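# Clamp the master-width blank into the vise

## Task

Pick out the plain metal blank whose width equals that of the dark setting master, and set it in the vise resting on the two loose low bars, which must stay standing upright between the jaws. The blank's entire long face must sit flush against the fixed jaw (the end block without hoses), and its short end must touch the work stop (the short rod between the jaws). The setting master and the other blanks must not end up obviously tipped over.

## Robot and tools

Robot: two arms, left_arm and right_arm, each with six joints and a two-finger gripper. Nominal bases in the scene frame: left_arm at (+0.014, +0.281, 0) m with quat_wxyz (+1.000, 0, 0, -0.019); right_arm at (+0.056, -0.369, 0) m with quat_wxyz (+1.000, 0, 0, +0.004). Scene frame: origin at table-top height midway between the bases, +x away from the robot over the table, +y toward left_arm, +z up. Camera-image left and right do not match arm names. A camera stand sits behind the arms. Loose objects may occasionally get nudged by something else.

Frames in results: each arm's end_effector_position (m), end_effector_quat_wxyz, velocities (m/s, rad/s) and its wrist camera pose are given in that arm's own base frame; the table and fixed cameras use the scene frame. Printed hand poses may be a few centimetres off, more when reaching far. end_effector_position is the point midway between the finger pads; fingertips extend 15.0 mm past it. Fingers point along gripper +z and close along gripper x. The housing starts 65 mm behind that point and measures 146 mm along the closing direction by 50 mm across. A post-mounted block juts about 11 cm from the wrist-roll axis toward gripper -y and rotates with the hand.

Row format (used by execute_actions and move): one flat list of 18 numbers covering both arms. First left_arm: six absolute joint target angles in radians, then gripper position, force_limit, speed; then right_arm the same way. Joint order inside each block is: wrist roll, shoulder, waist, wrist pitch, forearm roll, elbow. Stated ranges (rad): wrist roll -6.283 to 6.283, shoulder -2.059 to 2.094, waist -6.283 to 6.283, wrist pitch -1.693 to 3.142, forearm roll -6.283 to 6.283, elbow -3.927 to 0.192. A target beyond an end by over 0.010 rad, and beyond the current angle, is rejected; one slightly past a real end is clipped and reported as "joint sent to its limit". Gripper numbers are scaled -1 to +1: position +1 = open 108 mm, about -0.96 = pads touching, -1 = grip (close until blocked). force_limit -1 to +1 maps roughly 2.5 N to 32 N per pad (actual final force varies widely). speed -1 to +1 maps 5 mm/s to 420 mm/s. To leave a gripper unchanged, resend its previous three numbers; 0 is itself a command. After fingers stop, new force or speed only applies with a position changed by at least 0.01.

Tools:
- execute_actions(actions, cameras): actions is a list of actions, each a table of up to 15 rows (one per 1/30 s step); a short table repeats its final row. Empty actions returns camera images and fuller state. cameras: list of names, ["all"], or []; an unknown name voids the call.
- move(target, speed, blend, blocking, cameras): target is one 18-number row or up to 15 rows, absolute joint angles; all joints interpolate together so the hand travels on a curve, with no obstacle avoidance. speed in rad/s for the joint with the longest travel, 0.01 to 3.14, default 0.5, one value or one per target. blend in rad rounds corners between listed targets; 0 means stop at each. blocking=false returns after about 0.5 s while motion continues; a new move replaces it. Gripper changes on a later target apply once everything is at rest there. Result adds a "move:" line: done, off_target, moving, held, fault, possibly limits=held.
- wait(seconds): 0 to 10; arms hold their last command, running moves continue.
- stop: brakes the running move; fingers keep moving.
- zoom_image(camera, region): camera is cam_left_wrist or cam_right_wrist; region [x0, y0, x1, y1] pixels from the top-left, at most 504 by 504, on the latest image (both are 896x504).
- show_instructions: shows the reference images.
- clear_fault(arm): left_arm or right_arm, only after a reported torque fault.
- finished_scene(scene): ends the scene, given the current scene's number; irreversible.

Result lines: Joint positions, Joint velocities, Joint targets (what joints are being driven to now) and joint torques, each per arm in the joint order above. "within noise" means an arm is still. Tool commands shows current gripper commands. is_grasped = 1 only when the fingers were stopped by something before the commanded position; 0 while moving, when reaching the target, or when pads meet. width_mm is the pad gap; force_n the per-pad force (about ±10 N noise on nothing). "joint command not followed" means the inter-arm clearance check altered or withheld targets.

Motion limits: joint targets change at most 3.14 rad/s and stay within 0.637 rad of the measured angle per step; hand speed is capped at 1 m/s. Far targets can need several actions; to hold a still joint, resend its Joint targets value.

Avoid: dropping parts or releasing them while moving, slamming, hitting fixed or heavy objects, hard pushes, letting anything fall or leaving anything off the table, and any arm-to-arm contact, including one gripper squeezing the other's fingers. Torque faults occur at contact-torque limits (N m: waist 46.2, shoulder 46.3, elbow 28.5, forearm roll 22.1, wrist pitch 10.9, wrist roll 10.7; held weight counts; wrists are weak and loose) or from a motor pinned at its limit for 1 s; the arm stops until clear_fault. Holding loads, stretched poses or pushing toward unreachable poses heat motors: MOTOR HOT appears at 65 °C, and at 80 °C an OVER-TEMPERATURE FAULT brakes the arm for 30 to 60 s or more. Scene time keeps running while you think.

Each tool is called after "Emit:" in YAML: its name, and indented under it one key for each argument.

Reference images:

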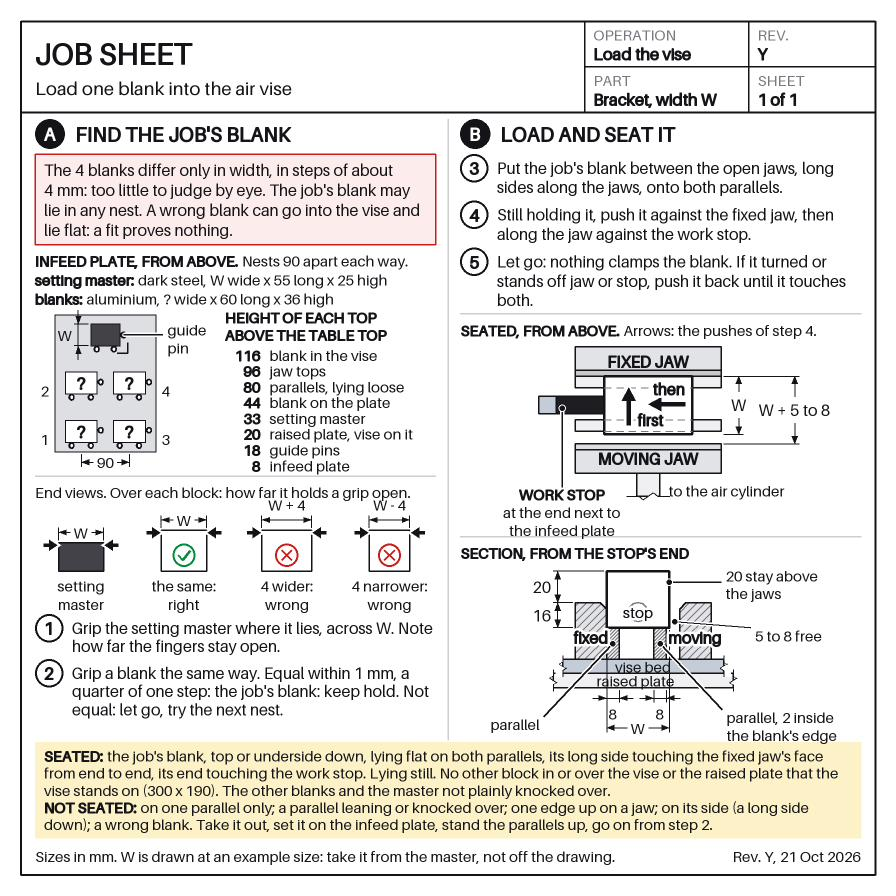

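## Session

Emit:
execute_actions:
  actions: []

Scene clock: 0.00 s.
left_arm: end_effector_position=(+0.2520, +0.1337, +0.2165) width_mm=108.10 is_grasped=0 force_n=0.00 end_effector_quat_wxyz=(-0.337, -0.288, +0.752, +0.487) | right_arm: end_effector_position=(+0.3873, +0.3525, +0.1871) width_mm=108.10 is_grasped=0 force_n=0.00 end_effector_quat_wxyz=(-0.330, +0.871, -0.353, +0.092)
Joint names: [wrist roll, shoulder, waist, wrist pitch, forearm roll, elbow]
Joint positions: left_arm=[-1.681 0.205 -0.036 1.964 0.585 -1.02] | right_arm=[3.023 -0.048 0.833 0.063 0.956 -0.686]
Joint velocities: within noise
Joint torques (N m): no reading
Joint targets: left_arm=[-1.681 0.205 -0.036 1.964 0.585 -1.020] | right_arm=[3.023 -0.048 0.833 0.063 0.956 -0.686]
Tool commands: left_gripper/position=+1.0 left_gripper/force_limit=+1.0 left_gripper/speed=+1.0 right_gripper/position=+1.0 right_gripper/force_limit=+1.0 right_gripper/speed=+1.0

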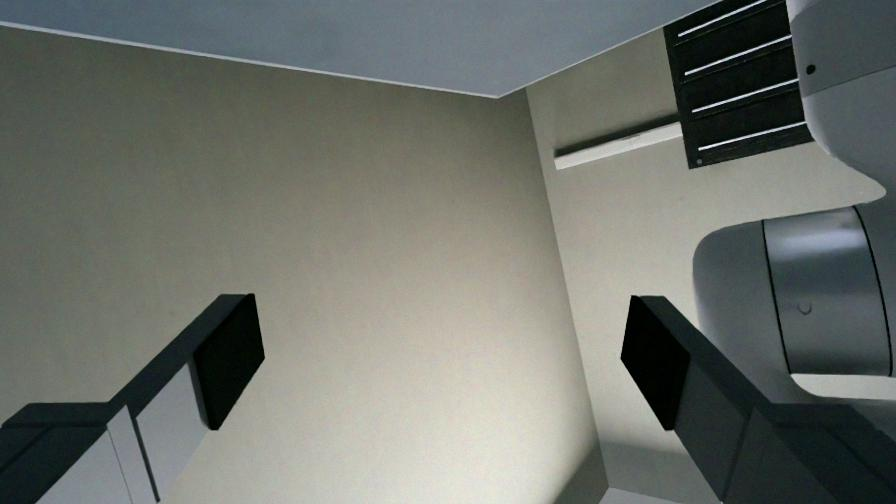

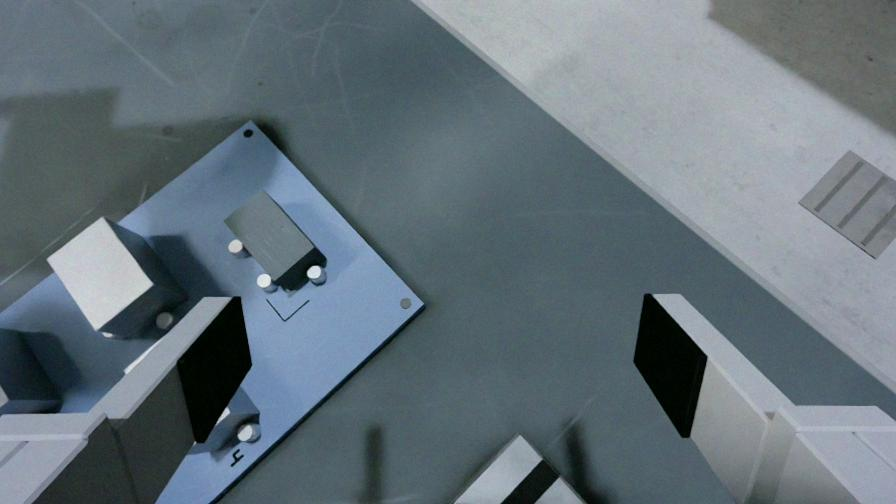

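Emit:
move:
  target: [-1.681,0.205,-0.036,1.964,0.585,-1.02,1,1,1,2.404,-0.2,0.833,1.4,0,-1.2,1,1,1]
  cameras: ["cam_right_wrist"]

Scene clock: 51.97 s.
left_arm: end_effector_position=(+0.2520, +0.1336, +0.2165) width_mm=108.10 is_grasped=0 force_n=0.00 end_effector_quat_wxyz=(-0.338, -0.288, +0.752, +0.487) | right_arm: end_effector_position=(+0.2843, +0.3127, +0.3266) width_mm=108.10 is_grasped=0 force_n=0.00 end_effector_quat_wxyz=(+0.000, +0.924, +0.383, +0.000)
Joint names: [wrist roll, shoulder, waist, wrist pitch, forearm roll, elbow]
Joint positions: left_arm=[-1.681 0.205 -0.036 1.964 0.585 -1.02] | right_arm=[2.404 -0.2 0.833 1.4 0 -1.2]
Joint torques (N m): left_arm=[1.23 -33.94 -6.93 3.06 -0.97 -9.19] | right_arm=[-1.72 -29.57 4.72 0.45 -3.23 -22.92]
Joint targets: left_arm=[-1.681 0.205 -0.036 1.964 0.585 -1.020] | right_arm=[2.404 -0.200 0.833 1.400 0.000 -1.200]
move: done
Images, in order (width x height): cam_right_wrist 896x504.

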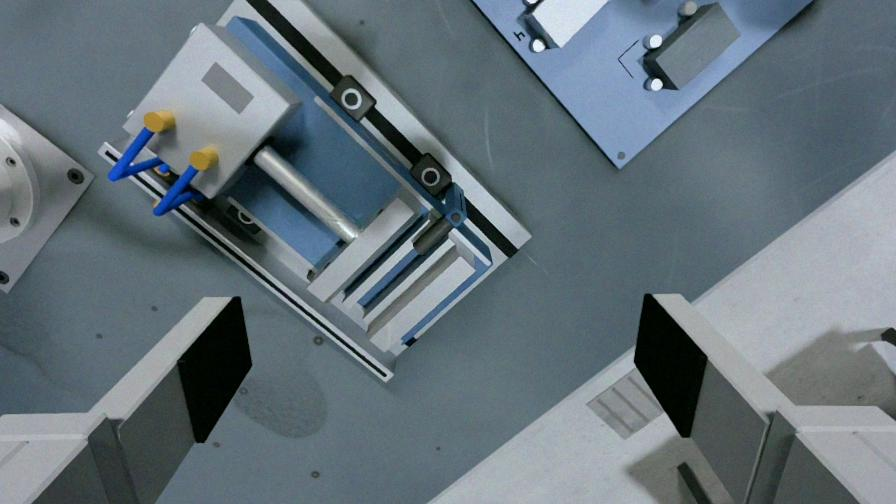

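Emit:
move:
  target: [-1.681,0.205,-0.036,1.964,0.585,-1.02,1,1,1,3.089,0.217,0.733,1.476,0,-1.693,1,1,1]
  cameras: ["cam_right_wrist"]

Emit:
move:
  target: [-1.681,0.205,-0.036,1.964,0.585,-1.02,1,1,1,2.956,0.217,0.6,1.476,0,-1.693,1,1,1]
  cameras: ["cam_right_wrist"]

Scene clock: 96.93 s.
left_arm: end_effector_position=(+0.2520, +0.1336, +0.2165) width_mm=108.10 is_grasped=0 force_n=0.00 end_effector_quat_wxyz=(-0.338, -0.288, +0.752, +0.487) | right_arm: end_effector_position=(+0.3997, +0.3598, +0.3301) width_mm=108.10 is_grasped=0 force_n=0.00 end_effector_quat_wxyz=(+0.000, +1.000, +0.000, +0.000)
Joint names: [wrist roll, shoulder, waist, wrist pitch, forearm roll, elbow]
Joint positions: left_arm=[-1.681 0.205 -0.036 1.964 0.585 -1.02] | right_arm=[3.089 0.217 0.733 1.476 0 -1.693]
Joint torques (N m): left_arm=[1.23 -33.92 -6.96 3.14 -1.11 -9.16] | right_arm=[1.69 -27.81 -4.85 0.34 -1.67 -22.82]
Joint targets: left_arm=[-1.681 0.205 -0.036 1.964 0.585 -1.020] | right_arm=[3.089 0.217 0.733 1.476 0.000 -1.693]
move: done
Images, in order (width x height): cam_right_wrist 896x504.

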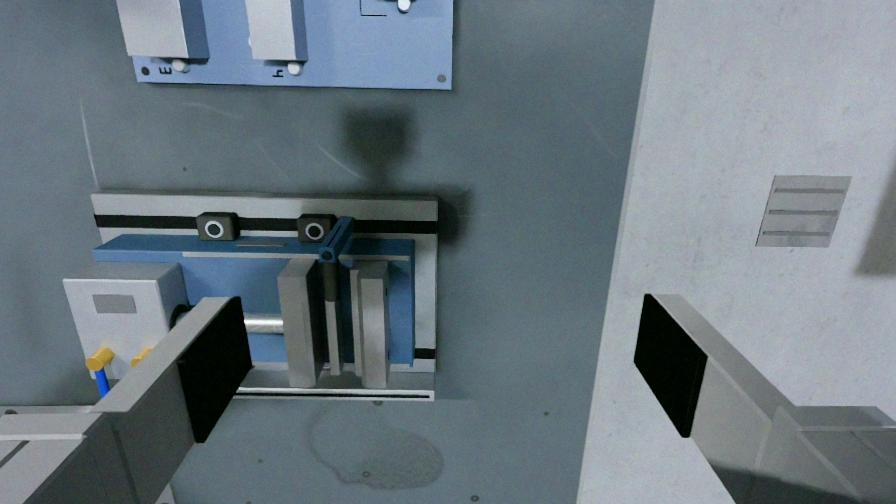

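Scene clock: 97.77 s.
left_arm: end_effector_position=(+0.2520, +0.1336, +0.2165) width_mm=108.10 is_grasped=0 force_n=0.00 end_effector_quat_wxyz=(-0.338, -0.288, +0.752, +0.487) | right_arm: end_effector_position=(+0.4438, +0.3037, +0.3300) width_mm=108.10 is_grasped=0 force_n=0.00 end_effector_quat_wxyz=(+0.000, +1.000, +0.000, +0.000)
Joint names: [wrist roll, shoulder, waist, wrist pitch, forearm roll, elbow]
Joint positions: left_arm=[-1.681 0.205 -0.036 1.964 0.585 -1.02] | right_arm=[2.956 0.217 0.6 1.476 0 -1.693]
Joint torques (N m): left_arm=[1.2 -33.84 -6.82 3.1 -1.05 -9.2] | right_arm=[-1.52 -28.1 -5.26 0.25 -0.99 -22.71]
Joint targets: left_arm=[-1.681 0.205 -0.036 1.964 0.585 -1.020] | right_arm=[2.956 0.217 0.600 1.476 0.000 -1.693]
move: done
Images, in order (width x height): cam_right_wrist 896x504.

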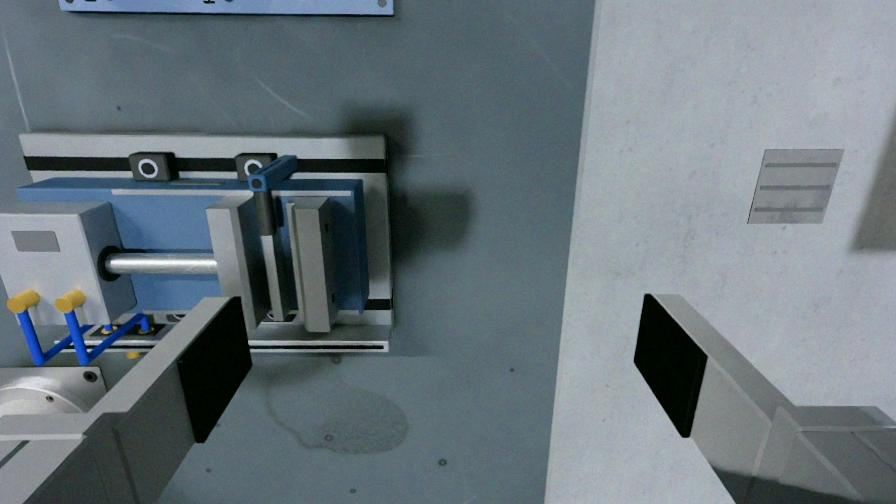

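Emit:
move:
  target: [-1.681,0.205,-0.036,1.964,0.585,-1.02,1,1,1,3.316,0.563,0.96,1.634,0,-2.197,1,1,1]
  cameras: ["cam_right_wrist"]

Scene clock: 172.80 s.
left_arm: end_effector_position=(+0.2520, +0.1336, +0.2165) width_mm=108.10 is_grasped=0 force_n=0.00 end_effector_quat_wxyz=(-0.338, -0.288, +0.752, +0.487) | right_arm: end_effector_position=(+0.3499, +0.4997, +0.3300) width_mm=108.10 is_grasped=0 force_n=0.00 end_effector_quat_wxyz=(+0.000, +1.000, +0.000, +0.000)
Joint names: [wrist roll, shoulder, waist, wrist pitch, forearm roll, elbow]
Joint positions: left_arm=[-1.681 0.205 -0.036 1.964 0.585 -1.02] | right_arm=[3.316 0.563 0.96 1.634 0 -2.197]
Joint torques (N m): left_arm=[1.19 -33.75 -6.96 3.06 -0.99 -9.24] | right_arm=[1.62 -34.78 4.77 0.36 1.89 -22.08]
Joint targets: left_arm=[-1.681 0.205 -0.036 1.964 0.585 -1.020] | right_arm=[3.316 0.563 0.960 1.634 0.000 -2.197]
move: done
Images, in order (width x height): cam_right_wrist 896x504.

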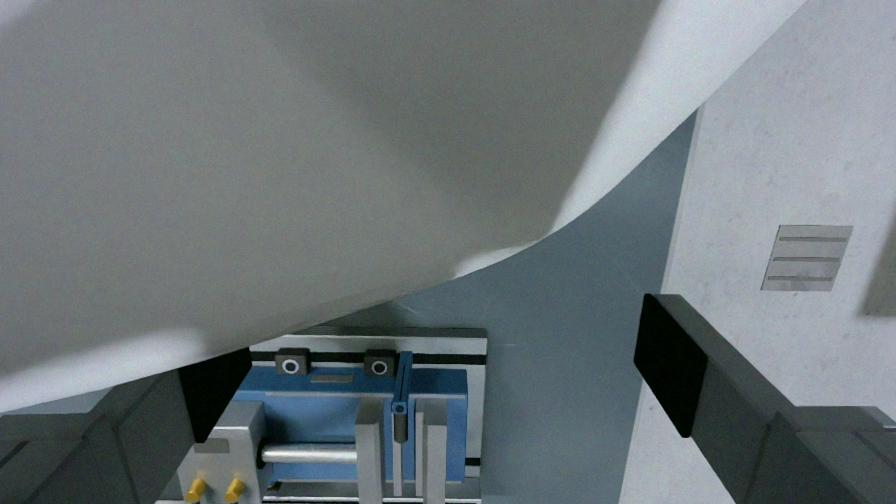

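Emit:
move:
  target: [-1.681,0.0,1.5,1.964,0.585,-1.02,1,1,1,3.316,0.563,0.96,1.634,0,-2.197,1,1,1]
  cameras: ["cam_right_wrist"]
  speed: 0.8

Scene clock: 180.33 s.
left_arm: end_effector_position=(-0.1244, +0.2615, +0.2679) width_mm=108.10 is_grasped=0 force_n=0.00 end_effector_quat_wxyz=(+0.501, +0.786, -0.332, -0.145) | right_arm: end_effector_position=(+0.3499, +0.4997, +0.3300) width_mm=108.10 is_grasped=0 force_n=0.00 end_effector_quat_wxyz=(+0.000, +1.000, +0.000, +0.000)
Joint names: [wrist roll, shoulder, waist, wrist pitch, forearm roll, elbow]
Joint positions: left_arm=[-1.681 0 1.5 1.964 0.585 -1.02] | right_arm=[3.316 0.563 0.96 1.634 0 -2.197]
Joint torques (N m): left_arm=[1.1 -30.92 6.53 1.94 2.03 -12.26] | right_arm=[1.69 -34.86 4.89 0.17 -2.3 -22.04]
Joint targets: left_arm=[-1.681 0.000 1.500 1.964 0.585 -1.020] | right_arm=[3.316 0.563 0.960 1.634 0.000 -2.197]
move: done
Images, in order (width x height): cam_right_wrist 896x504.

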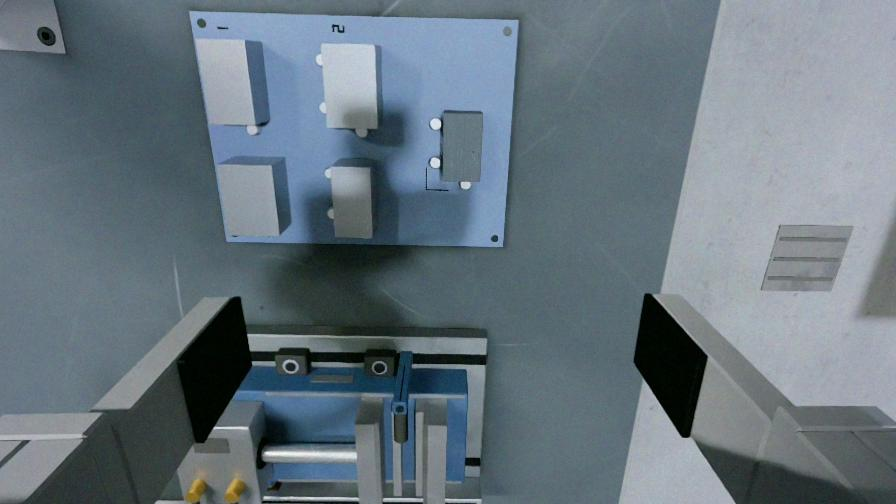

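Emit:
move:
  target: [-1.681,0.0,1.5,1.964,0.585,-1.02,1,1,1,3.3046,0.6244,0.9484,1.0639,0,-1.6883,1,1,1]
  cameras: ["cam_right_wrist"]

Scene clock: 210.47 s.
left_arm: end_effector_position=(-0.1244, +0.2616, +0.2678) width_mm=108.10 is_grasped=0 force_n=0.00 end_effector_quat_wxyz=(+0.501, +0.786, -0.332, -0.145) | right_arm: end_effector_position=(+0.3631, +0.5060, +0.1201) width_mm=108.10 is_grasped=0 force_n=0.00 end_effector_quat_wxyz=(+0.000, +1.000, +0.000, +0.000)
Joint names: [wrist roll, shoulder, waist, wrist pitch, forearm roll, elbow]
Joint positions: left_arm=[-1.681 0 1.5 1.964 0.585 -1.02] | right_arm=[3.305 0.624 0.948 1.064 0 -1.688]
Joint torques (N m): left_arm=[0.96 -30.94 7.14 -0.49 2.51 -14.43] | right_arm=[-1.07 -36.72 -4.86 -6.58 -2.96 -17.44]
Joint targets: left_arm=[-1.681 0.000 1.500 1.964 0.585 -1.020] | right_arm=[3.305 0.624 0.948 1.064 0.000 -1.688]
move: done
Images, in order (width x height): cam_right_wrist 896x504.

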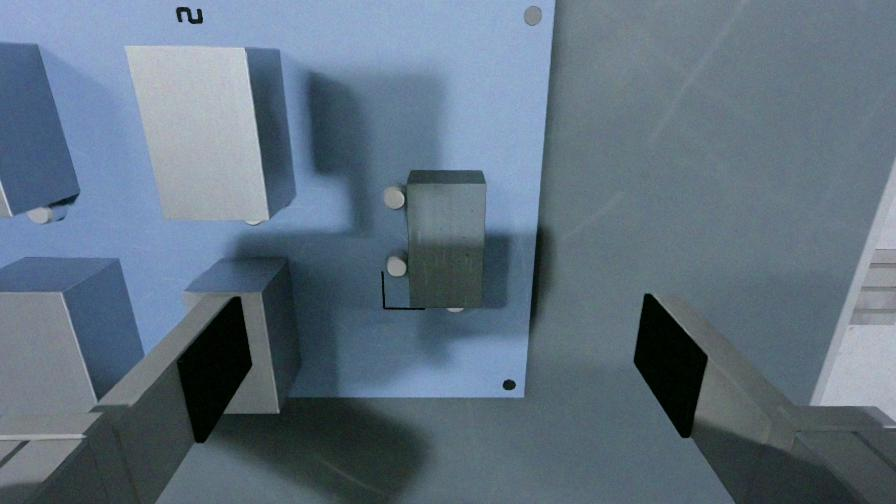

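Emit:
move:
  target: [-1.681,0.0,1.5,1.964,0.585,-1.02,1,1,1,3.3046,0.6753,0.9484,0.9761,0,-1.6514,0.24,-1,0]
  cameras: ["cam_right_wrist"]

Scene clock: 224.10 s.
left_arm: end_effector_position=(-0.1244, +0.2616, +0.2679) width_mm=108.10 is_grasped=0 force_n=0.00 end_effector_quat_wxyz=(+0.501, +0.786, -0.332, -0.145) | right_arm: end_effector_position=(+0.3631, +0.5060, +0.0800) width_mm=66.20 is_grasped=0 force_n=0.00 end_effector_quat_wxyz=(+0.000, +1.000, +0.000, +0.000)
Joint names: [wrist roll, shoulder, waist, wrist pitch, forearm roll, elbow]
Joint positions: left_arm=[-1.681 0 1.5 1.964 0.585 -1.02] | right_arm=[3.305 0.675 0.948 0.976 0 -1.651]
Joint torques (N m): left_arm=[0.83 -30.65 7.13 -0.41 2.61 -15.91] | right_arm=[-1.03 -37.01 -4.88 -6.4 -2.86 -16.96]
Joint targets: left_arm=[-1.681 0.000 1.500 1.964 0.585 -1.020] | right_arm=[3.305 0.675 0.948 0.976 0.000 -1.651]
move: done
Images, in order (width x height): cam_right_wrist 896x504.

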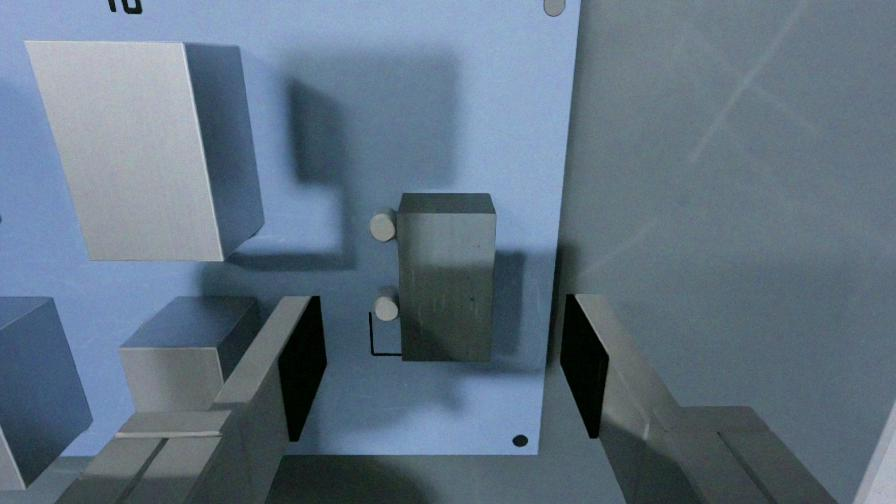

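Emit:
move:
  target: [-1.681,0.0,1.5,1.964,0.585,-1.02,1,1,1,3.3029,0.7497,0.9467,0.8948,0,-1.6445,0.24,-1,0]
  cameras: ["cam_right_wrist"]
  speed: 0.1

Emit:
move:
  target: [-1.681,0.0,1.5,1.964,0.585,-1.02,1,1,1,3.3029,0.7497,0.9467,0.8948,0,-1.6445,-1,-1,-0.8]
  cameras: ["cam_right_wrist"]

Scene clock: 245.33 s.
left_arm: end_effector_position=(-0.1244, +0.2616, +0.2679) width_mm=108.10 is_grasped=0 force_n=0.00 end_effector_quat_wxyz=(+0.501, +0.786, -0.332, -0.145) | right_arm: end_effector_position=(+0.3651, +0.5069, +0.0370) width_mm=66.20 is_grasped=0 force_n=0.00 end_effector_quat_wxyz=(+0.000, +1.000, +0.000, +0.000)
Joint names: [wrist roll, shoulder, waist, wrist pitch, forearm roll, elbow]
Joint positions: left_arm=[-1.681 0 1.5 1.964 0.585 -1.02] | right_arm=[3.303 0.75 0.947 0.895 0 -1.645]
Joint torques (N m): left_arm=[0.7 -30.8 7.23 -0.45 2.55 -15.92] | right_arm=[-1.05 -37.96 -4.89 -6.58 -2.81 -16.28]
Joint targets: left_arm=[-1.681 0.000 1.500 1.964 0.585 -1.020] | right_arm=[3.303 0.750 0.947 0.895 0.000 -1.645]
move: done
Images, in order (width x height): cam_right_wrist 896x504.

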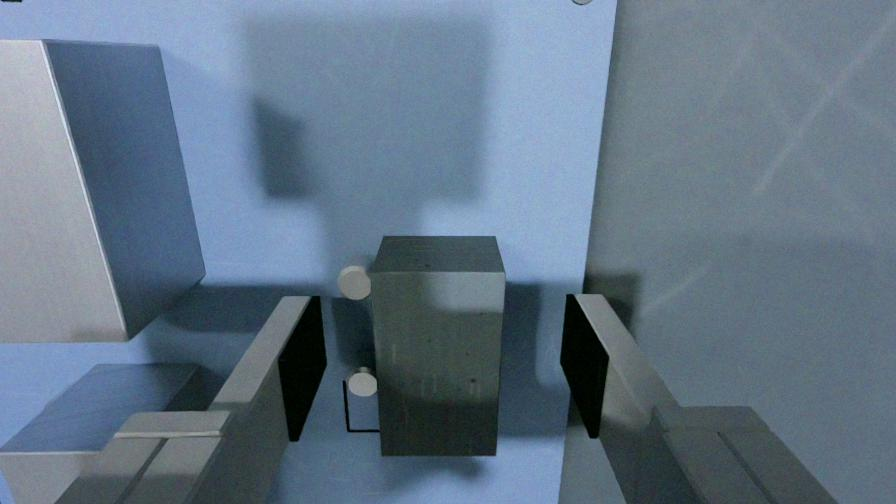

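Scene clock: 246.30 s.
left_arm: end_effector_position=(-0.1244, +0.2616, +0.2679) width_mm=108.10 is_grasped=0 force_n=0.00 end_effector_quat_wxyz=(+0.501, +0.786, -0.332, -0.145) | right_arm: end_effector_position=(+0.3650, +0.5069, +0.0369) width_mm=31.25 is_grasped=1 force_n=16.37 end_effector_quat_wxyz=(+0.000, +1.000, +0.000, +0.000)
Joint names: [wrist roll, shoulder, waist, wrist pitch, forearm roll, elbow]
Joint positions: left_arm=[-1.681 0 1.5 1.964 0.585 -1.02] | right_arm=[3.303 0.75 0.947 0.895 0 -1.644]
Joint torques (N m): left_arm=[0.69 -30.91 7.01 -0.42 2.5 -16] | right_arm=[-1.13 -38.32 -4.62 -6.28 -2.51 -17.26]
Joint targets: left_arm=[-1.681 0.000 1.500 1.964 0.585 -1.020] | right_arm=[3.303 0.750 0.947 0.895 0.000 -1.645]
move: done
Images, in order (width x height): cam_right_wrist 896x504.

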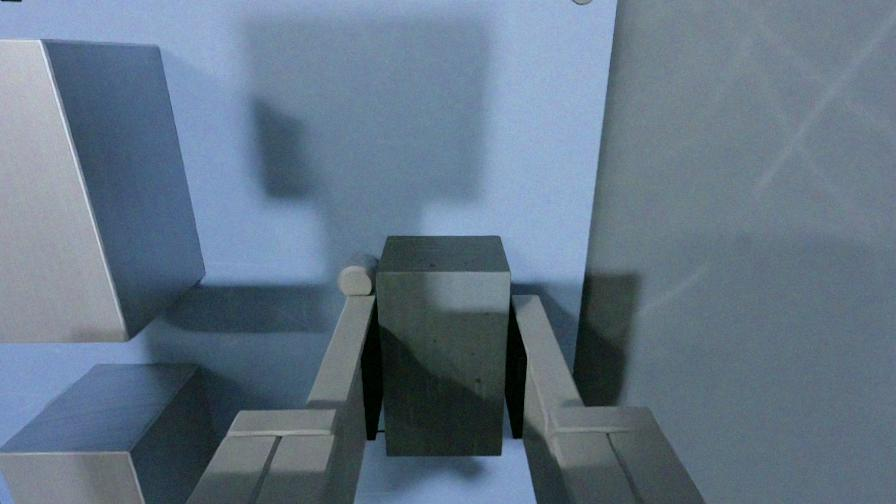

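Emit:
move:
  target:
    - [-1.681,0.0,1.5,1.964,0.585,-1.02,1,1,1,3.3029,0.7497,0.9467,0.8948,0,-1.6445,0.24,-1,-0.5]
    - [-1.681,0.0,1.5,1.964,0.585,-1.02,1,1,1,3.3046,0.6244,0.9484,1.0639,0,-1.6883,0.24,-1,-0.5]
    - [-1.681,0.0,1.5,1.964,0.585,-1.02,1,1,1,3.4058,0.3129,1.0496,0.8968,0,-1.2097,0.24,-1,-0.5]
  cameras: ["cam_right_wrist"]

Scene clock: 272.17 s.
left_arm: end_effector_position=(-0.1244, +0.2616, +0.2679) width_mm=108.10 is_grasped=0 force_n=0.00 end_effector_quat_wxyz=(+0.501, +0.786, -0.332, -0.145) | right_arm: end_effector_position=(+0.2641, +0.4600, +0.1200) width_mm=66.20 is_grasped=0 force_n=0.00 end_effector_quat_wxyz=(+0.000, +1.000, +0.000, +0.000)
Joint names: [wrist roll, shoulder, waist, wrist pitch, forearm roll, elbow]
Joint positions: left_arm=[-1.681 0 1.5 1.964 0.585 -1.02] | right_arm=[3.406 0.313 1.05 0.897 0 -1.21]
Joint torques (N m): left_arm=[0.52 -30.75 7.01 -0.39 2.54 -15.91] | right_arm=[1.74 -41.7 4.95 -6.57 0.93 -16.5]
Joint targets: left_arm=[-1.681 0.000 1.500 1.964 0.585 -1.020] | right_arm=[3.406 0.313 1.050 0.897 0.000 -1.210]
move: done
Images, in order (width x height): cam_right_wrist 896x504.

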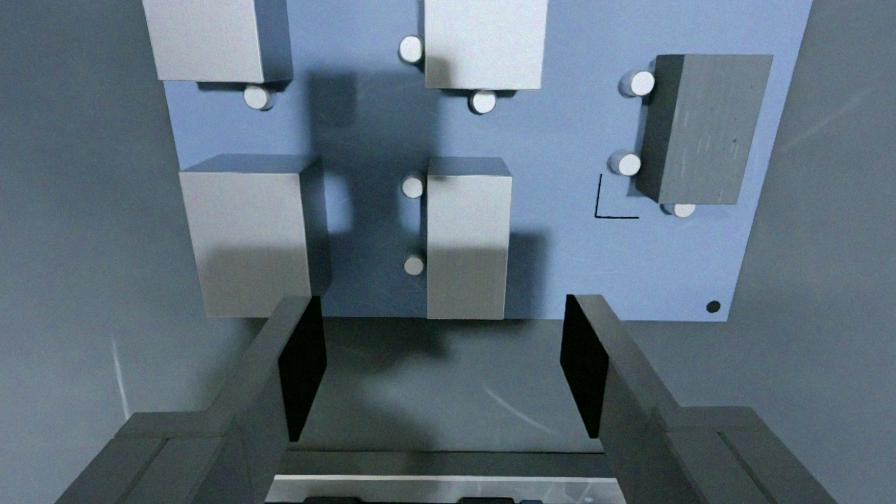

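Emit:
move:
  target:
    - [-1.681,0.0,1.5,1.964,0.585,-1.02,1,1,1,3.3978,0.474,1.0416,0.7259,0,-1.1999,0.24,-1,-0.5]
    - [-1.681,0.0,1.5,1.964,0.585,-1.02,1,1,1,3.3978,0.474,1.0416,0.7259,0,-1.1999,-1,-1,-0.8]
  cameras: ["cam_right_wrist"]
  speed: 0.2

Scene clock: 283.27 s.
left_arm: end_effector_position=(-0.1244, +0.2616, +0.2679) width_mm=108.10 is_grasped=0 force_n=0.00 end_effector_quat_wxyz=(+0.501, +0.786, -0.332, -0.145) | right_arm: end_effector_position=(+0.2720, +0.4651, +0.0430) width_mm=31.43 is_grasped=0 force_n=9.55 end_effector_quat_wxyz=(+0.000, +1.000, +0.000, +0.000)
Joint names: [wrist roll, shoulder, waist, wrist pitch, forearm roll, elbow]
Joint positions: left_arm=[-1.681 0 1.5 1.964 0.585 -1.02] | right_arm=[3.398 0.474 1.042 0.726 0 -1.2]
Joint torques (N m): left_arm=[0.37 -30.76 7.1 -0.45 2.54 -15.99] | right_arm=[-1.07 -31.03 -4.26 -5.94 2.21 -15.1]
Joint targets: left_arm=[-1.681 0.000 1.500 1.964 0.585 -1.020] | right_arm=[3.398 0.474 1.042 0.726 0.000 -1.200]
move: done
Images, in order (width x height): cam_right_wrist 896x504.

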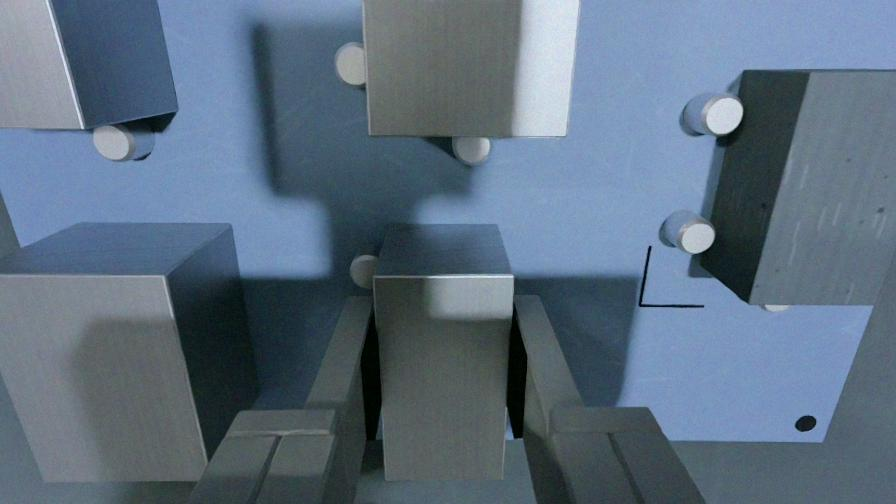

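Emit:
move:
  target:
    - [-1.681,0.0,1.5,1.964,0.585,-1.02,1,1,1,3.3978,0.474,1.0416,0.7259,0,-1.1999,-0.97,-0.5,-0.8]
    - [-1.681,0.0,1.5,1.964,0.585,-1.02,1,1,1,3.3978,0.298,1.0416,0.9838,0,-1.2818,-0.97,-0.5,-0.8]
    - [-1.681,0.0,1.5,1.964,0.585,-1.02,1,1,1,3.0622,-0.2604,0.706,1.1832,0,-0.9228,-0.97,-0.5,-0.8]
  cameras: ["cam_right_wrist"]
  speed: 0.3

Scene clock: 308.57 s.
left_arm: end_effector_position=(-0.1244, +0.2616, +0.2679) width_mm=108.10 is_grasped=0 force_n=0.00 end_effector_quat_wxyz=(+0.501, +0.786, -0.332, -0.145) | right_arm: end_effector_position=(+0.3050, +0.2601, +0.2500) width_mm=31.41 is_grasped=1 force_n=9.43 end_effector_quat_wxyz=(+0.000, +1.000, +0.000, +0.000)
Joint names: [wrist roll, shoulder, waist, wrist pitch, forearm roll, elbow]
Joint positions: left_arm=[-1.681 0 1.5 1.964 0.585 -1.02] | right_arm=[3.062 -0.26 0.706 1.183 0 -0.923]
Joint torques (N m): left_arm=[0.13 -30.78 7.22 -0.43 2.51 -15.9] | right_arm=[-1.76 -29.15 -5.11 0.2 2.01 -18.53]
Joint targets: left_arm=[-1.681 0.000 1.500 1.964 0.585 -1.020] | right_arm=[3.062 -0.260 0.706 1.183 0.000 -0.923]
move: done
Images, in order (width x height): cam_right_wrist 896x504.

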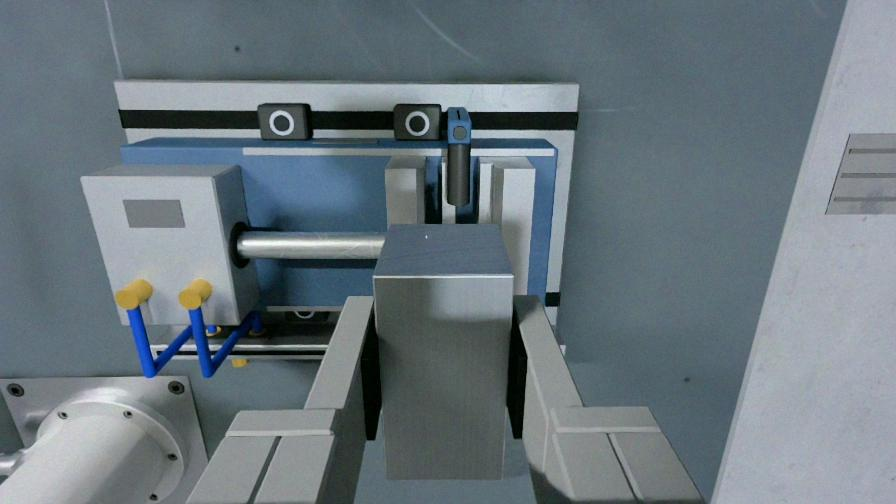

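Emit:
move:
  target: [-1.681,0.0,1.5,1.964,0.585,-1.02,1,1,1,2.9589,-0.2096,0.5967,0.8478,0,-0.6382,-0.97,-0.5,-0.8]
  cameras: ["cam_right_wrist"]
  speed: 0.2

Scene clock: 332.27 s.
left_arm: end_effector_position=(-0.1244, +0.2616, +0.2679) width_mm=108.10 is_grasped=0 force_n=0.00 end_effector_quat_wxyz=(+0.501, +0.786, -0.332, -0.145) | right_arm: end_effector_position=(+0.3121, +0.2120, +0.1399) width_mm=31.41 is_grasped=1 force_n=9.43 end_effector_quat_wxyz=(+0.000, +1.000, -0.003, +0.000)
Joint names: [wrist roll, shoulder, waist, wrist pitch, forearm roll, elbow]
Joint positions: left_arm=[-1.681 0 1.5 1.964 0.585 -1.02] | right_arm=[2.959 -0.21 0.597 0.848 0 -0.638]
Joint torques (N m): left_arm=[0.05 -30.68 7.13 -0.38 2.59 -15.92] | right_arm=[-1.69 -15.24 -4.83 -6.79 1.9 -16.85]
Joint targets: left_arm=[-1.681 0.000 1.500 1.964 0.585 -1.020] | right_arm=[2.959 -0.210 0.597 0.848 0.000 -0.638]
move: done
Images, in order (width x height): cam_right_wrist 896x504.

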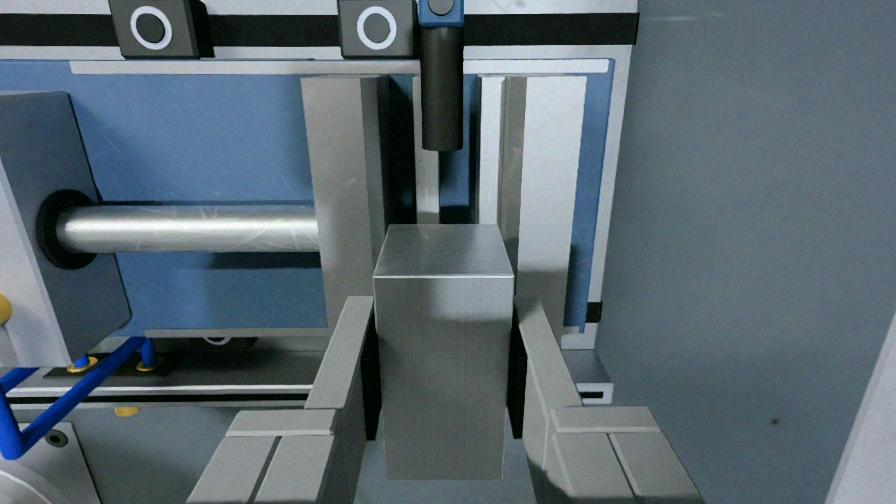

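Emit:
move:
  target:
    - [-1.681,0.0,1.5,1.964,0.585,-1.02,1,1,1,2.9791,-0.1877,0.6169,0.8483,0,-0.6606,-0.97,-0.5,-0.8]
    - [-1.681,0.0,1.5,1.964,0.585,-1.02,1,1,1,2.9791,-0.1402,0.6169,0.7726,0,-0.6324,-0.97,-0.5,-0.8]
  cameras: ["cam_right_wrist"]
  speed: 0.06

Scene clock: 359.07 s.
left_arm: end_effector_position=(-0.1244, +0.2616, +0.2679) width_mm=108.10 is_grasped=0 force_n=0.00 end_effector_quat_wxyz=(+0.501, +0.786, -0.332, -0.145) | right_arm: end_effector_position=(+0.3130, +0.2220, +0.1170) width_mm=31.41 is_grasped=1 force_n=9.43 end_effector_quat_wxyz=(+0.000, +1.000, -0.003, +0.000)
Joint names: [wrist roll, shoulder, waist, wrist pitch, forearm roll, elbow]
Joint positions: left_arm=[-1.681 0 1.5 1.964 0.585 -1.02] | right_arm=[2.979 -0.14 0.617 0.773 0 -0.632]
Joint torques (N m): left_arm=[-0.09 -30.6 7.26 -0.4 2.58 -15.94] | right_arm=[1.73 -16.6 5.03 -6.85 1.91 -16.2]
Joint targets: left_arm=[-1.681 0.000 1.500 1.964 0.585 -1.020] | right_arm=[2.979 -0.140 0.617 0.773 0.000 -0.632]
move: done
Images, in order (width x height): cam_right_wrist 896x504.

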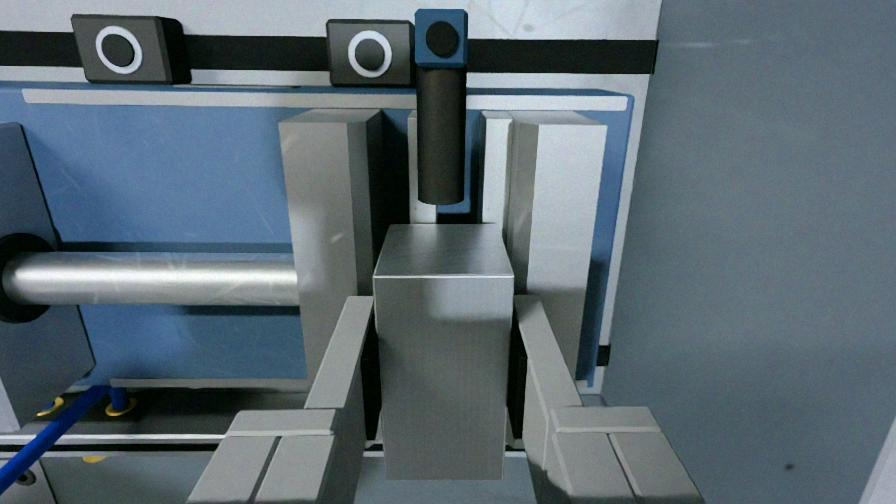

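Emit:
move:
  target:
    - [-1.681,0.0,1.5,1.964,0.585,-1.02,1,1,1,2.9791,-0.1372,0.6169,0.7678,0,-0.6306,-0.97,-0.5,-0.8]
    - [-1.681,0.0,1.5,1.964,0.585,-1.02,1,1,1,2.9738,-0.1275,0.6116,0.7682,0,-0.6407,-0.97,-0.5,-0.8]
  cameras: ["cam_right_wrist"]
  speed: 0.03

Emit:
move:
  target: [-1.681,0.0,1.5,1.964,0.585,-1.02,1,1,1,2.9709,-0.1221,0.6087,0.7685,0,-0.6464,-0.97,-0.5,-0.8]
  cameras: ["cam_right_wrist"]
  speed: 0.02

Scene clock: 377.57 s.
left_arm: end_effector_position=(-0.1244, +0.2616, +0.2679) width_mm=108.10 is_grasped=0 force_n=0.00 end_effector_quat_wxyz=(+0.501, +0.786, -0.332, -0.145) | right_arm: end_effector_position=(+0.3165, +0.2220, +0.1155) width_mm=31.35 is_grasped=1 force_n=10.33 end_effector_quat_wxyz=(+0.000, +1.000, -0.003, +0.000)
Joint names: [wrist roll, shoulder, waist, wrist pitch, forearm roll, elbow]
Joint positions: left_arm=[-1.681 0 1.5 1.964 0.585 -1.02] | right_arm=[2.974 -0.128 0.612 0.768 0 -0.641]
Joint torques (N m): left_arm=[-0.29 -30.58 7.07 -0.43 2.58 -15.89] | right_arm=[-1.11 -17.34 -6.74 -2.59 1.68 -22.89]
Joint targets: left_arm=[-1.681 0.000 1.500 1.964 0.585 -1.020] | right_arm=[2.974 -0.128 0.612 0.768 0.000 -0.641]
move: done
Images, in order (width x height): cam_right_wrist 896x504.

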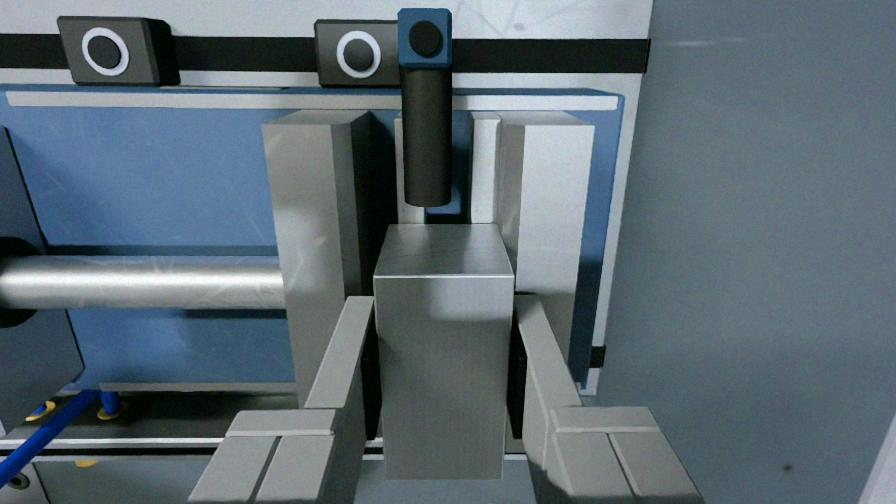

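Scene clock: 378.27 s.
left_arm: end_effector_position=(-0.1244, +0.2616, +0.2679) width_mm=108.10 is_grasped=0 force_n=0.00 end_effector_quat_wxyz=(+0.501, +0.786, -0.332, -0.145) | right_arm: end_effector_position=(+0.3183, +0.2219, +0.1154) width_mm=31.36 is_grasped=1 force_n=26.84 end_effector_quat_wxyz=(+0.000, +1.000, -0.003, +0.000)
Joint names: [wrist roll, shoulder, waist, wrist pitch, forearm roll, elbow]
Joint positions: left_arm=[-1.681 0 1.5 1.964 0.585 -1.02] | right_arm=[2.971 -0.122 0.609 0.769 0 -0.646]
Joint torques (N m): left_arm=[-0.27 -30.68 7.04 -0.43 2.55 -15.9] | right_arm=[-1.16 -15.83 -17.89 -12.17 -2.9 -33.65]
Joint targets: left_arm=[-1.681 0.000 1.500 1.964 0.585 -1.020] | right_arm=[2.971 -0.122 0.609 0.768 0.000 -0.646]
move: done
Images, in order (width x height): cam_right_wrist 896x504.

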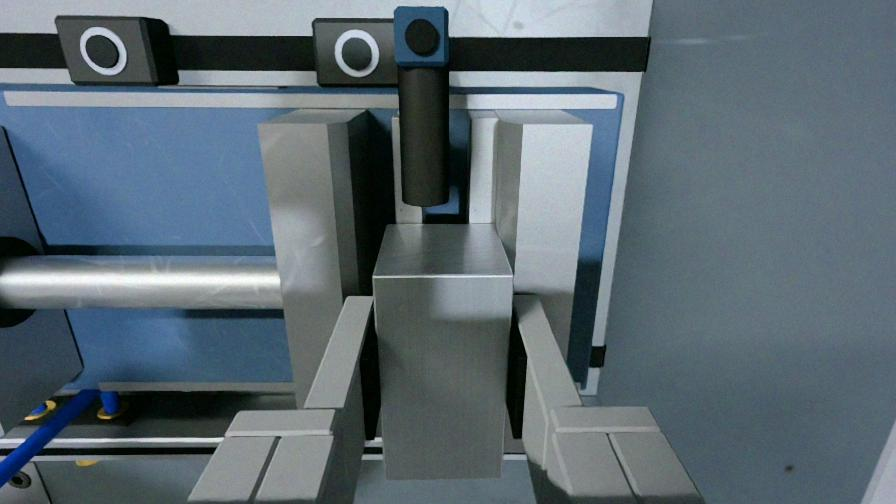

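Emit:
move:
  target:
    - [-1.681,0.0,1.5,1.964,0.585,-1.02,1,1,1,2.9738,-0.1275,0.6116,0.7682,0,-0.6407,-0.97,-0.5,-0.8]
    - [-1.681,0.0,1.5,1.964,0.585,-1.02,1,1,1,2.9846,-0.1155,0.6224,0.7689,0,-0.6534,-0.97,-0.5,-0.8]
  cameras: ["cam_right_wrist"]
  speed: 0.02

Emit:
move:
  target: [-1.681,0.0,1.5,1.964,0.585,-1.02,1,1,1,2.989,-0.1115,0.6268,0.7691,0,-0.6576,-0.97,-0.5,-0.8]
  cameras: ["cam_right_wrist"]
  speed: 0.02

Scene clock: 391.23 s.
left_arm: end_effector_position=(-0.1244, +0.2616, +0.2679) width_mm=108.10 is_grasped=0 force_n=0.00 end_effector_quat_wxyz=(+0.501, +0.786, -0.332, -0.145) | right_arm: end_effector_position=(+0.3170, +0.2275, +0.1155) width_mm=31.36 is_grasped=1 force_n=18.15 end_effector_quat_wxyz=(+0.000, +1.000, -0.003, +0.000)
Joint names: [wrist roll, shoulder, waist, wrist pitch, forearm roll, elbow]
Joint positions: left_arm=[-1.681 0 1.5 1.964 0.585 -1.02] | right_arm=[2.985 -0.116 0.622 0.769 0 -0.653]
Joint torques (N m): left_arm=[-0.42 -30.72 7.14 -0.42 2.56 -15.88] | right_arm=[1.15 -18.86 3.95 -2.76 1.85 -25.9]
Joint targets: left_arm=[-1.681 0.000 1.500 1.964 0.585 -1.020] | right_arm=[2.985 -0.115 0.622 0.769 0.000 -0.653]
move: done
Images, in order (width x height): cam_right_wrist 896x504.

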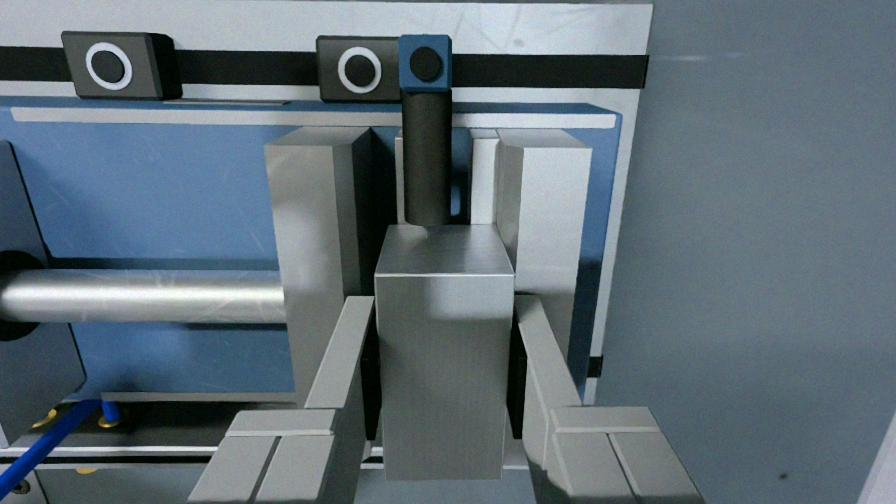

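Scene clock: 391.93 s.
left_arm: end_effector_position=(-0.1244, +0.2616, +0.2679) width_mm=108.10 is_grasped=0 force_n=0.00 end_effector_quat_wxyz=(+0.501, +0.786, -0.332, -0.145) | right_arm: end_effector_position=(+0.3170, +0.2296, +0.1155) width_mm=31.36 is_grasped=1 force_n=18.01 end_effector_quat_wxyz=(+0.000, +1.000, -0.003, +0.000)
Joint names: [wrist roll, shoulder, waist, wrist pitch, forearm roll, elbow]
Joint positions: left_arm=[-1.681 0 1.5 1.964 0.585 -1.02] | right_arm=[2.989 -0.112 0.627 0.769 0 -0.658]
Joint torques (N m): left_arm=[-0.39 -30.59 7.07 -0.44 2.51 -15.87] | right_arm=[1.29 -19.12 3.9 -2.46 1.8 -25.82]
Joint targets: left_arm=[-1.681 0.000 1.500 1.964 0.585 -1.020] | right_arm=[2.989 -0.111 0.627 0.769 0.000 -0.658]
move: done
Images, in order (width x height): cam_right_wrist 896x504.

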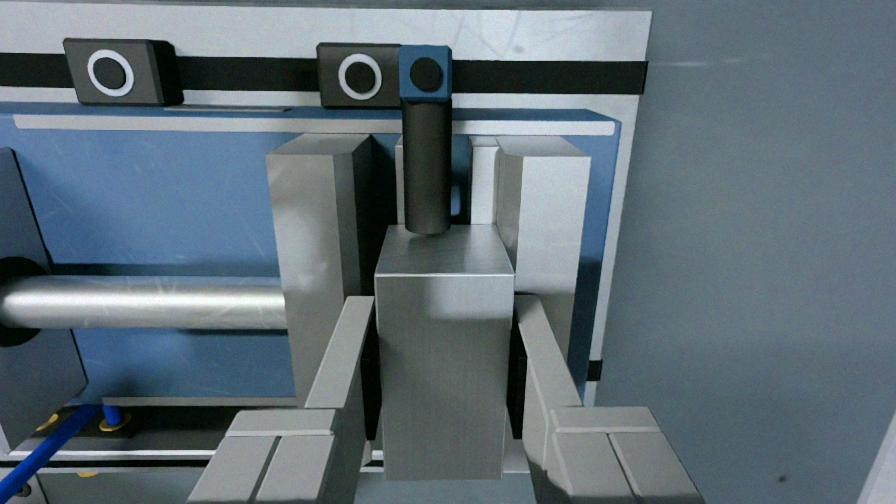

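Emit:
move:
  target: [-1.681,0.0,1.5,1.964,0.585,-1.02,1,1,1,2.9934,-0.1075,0.6312,0.7693,0,-0.6618,-0.97,-0.5,-0.8]
  cameras: ["cam_right_wrist"]
  speed: 0.02

Emit:
move:
  target: [-1.681,0.0,1.5,1.964,0.585,-1.02,1,1,1,2.9978,-0.1035,0.6356,0.7695,0,-0.666,-0.97,-0.5,-0.8]
  cameras: ["cam_right_wrist"]
  speed: 0.02

Scene clock: 402.57 s.
left_arm: end_effector_position=(-0.1244, +0.2616, +0.2679) width_mm=108.10 is_grasped=0 force_n=0.00 end_effector_quat_wxyz=(+0.501, +0.786, -0.332, -0.145) | right_arm: end_effector_position=(+0.3170, +0.2317, +0.1155) width_mm=31.36 is_grasped=1 force_n=17.55 end_effector_quat_wxyz=(+0.000, +1.000, -0.003, +0.000)
Joint names: [wrist roll, shoulder, waist, wrist pitch, forearm roll, elbow]
Joint positions: left_arm=[-1.681 0 1.5 1.964 0.585 -1.02] | right_arm=[2.993 -0.108 0.631 0.769 0 -0.662]
Joint torques (N m): left_arm=[-0.59 -30.63 7.16 -0.36 2.57 -15.88] | right_arm=[1.37 -18.8 4.06 -2.09 0.78 -25.04]
Joint targets: left_arm=[-1.681 0.000 1.500 1.964 0.585 -1.020] | right_arm=[2.993 -0.107 0.631 0.769 0.000 -0.662]
move: done
Images, in order (width x height): cam_right_wrist 896x504.

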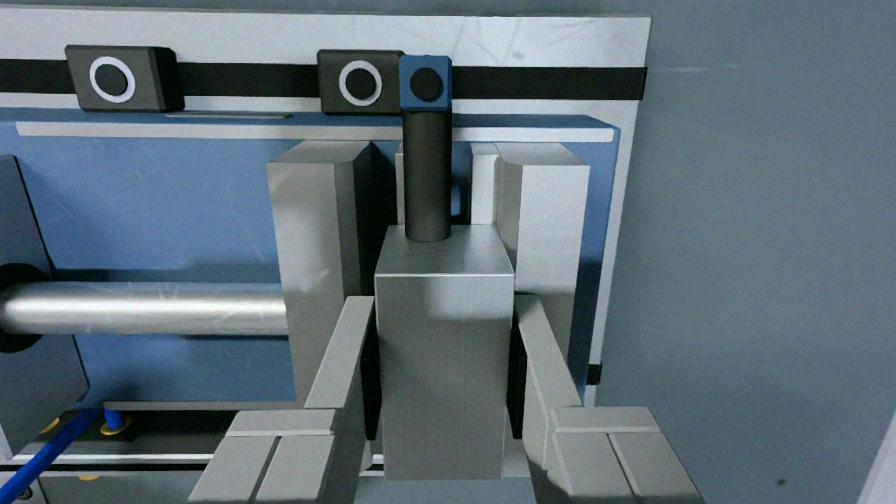

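Scene clock: 403.27 s.
left_arm: end_effector_position=(-0.1244, +0.2616, +0.2679) width_mm=108.10 is_grasped=0 force_n=0.00 end_effector_quat_wxyz=(+0.501, +0.786, -0.332, -0.145) | right_arm: end_effector_position=(+0.3168, +0.2337, +0.1154) width_mm=31.36 is_grasped=1 force_n=22.23 end_effector_quat_wxyz=(+0.000, +1.000, -0.003, +0.000)
Joint names: [wrist roll, shoulder, waist, wrist pitch, forearm roll, elbow]
Joint positions: left_arm=[-1.681 0 1.5 1.964 0.585 -1.02] | right_arm=[2.998 -0.104 0.636 0.77 0 -0.666]
Joint torques (N m): left_arm=[-0.56 -30.51 7.06 -0.43 2.53 -15.94] | right_arm=[1.57 -16.39 7.22 -9.46 0.88 -31.24]
Joint targets: left_arm=[-1.681 0.000 1.500 1.964 0.585 -1.020] | right_arm=[2.998 -0.103 0.636 0.770 0.000 -0.666]
move: done
Images, in order (width x height): cam_right_wrist 896x504.

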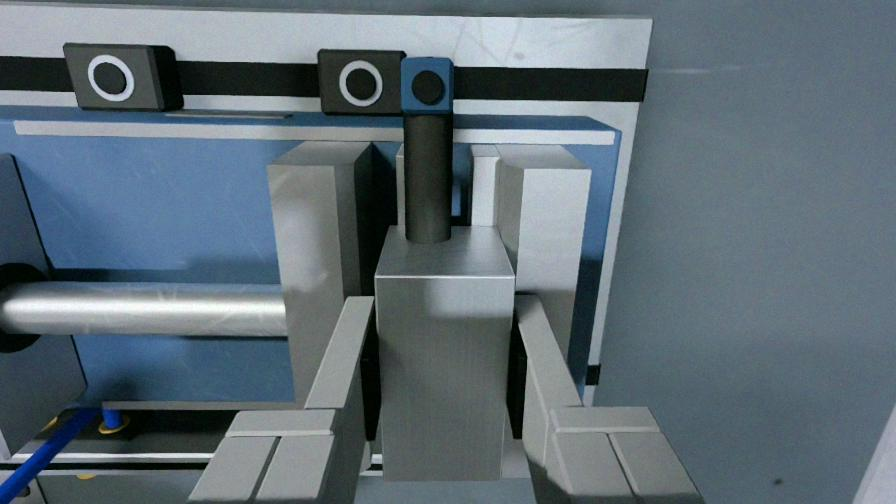

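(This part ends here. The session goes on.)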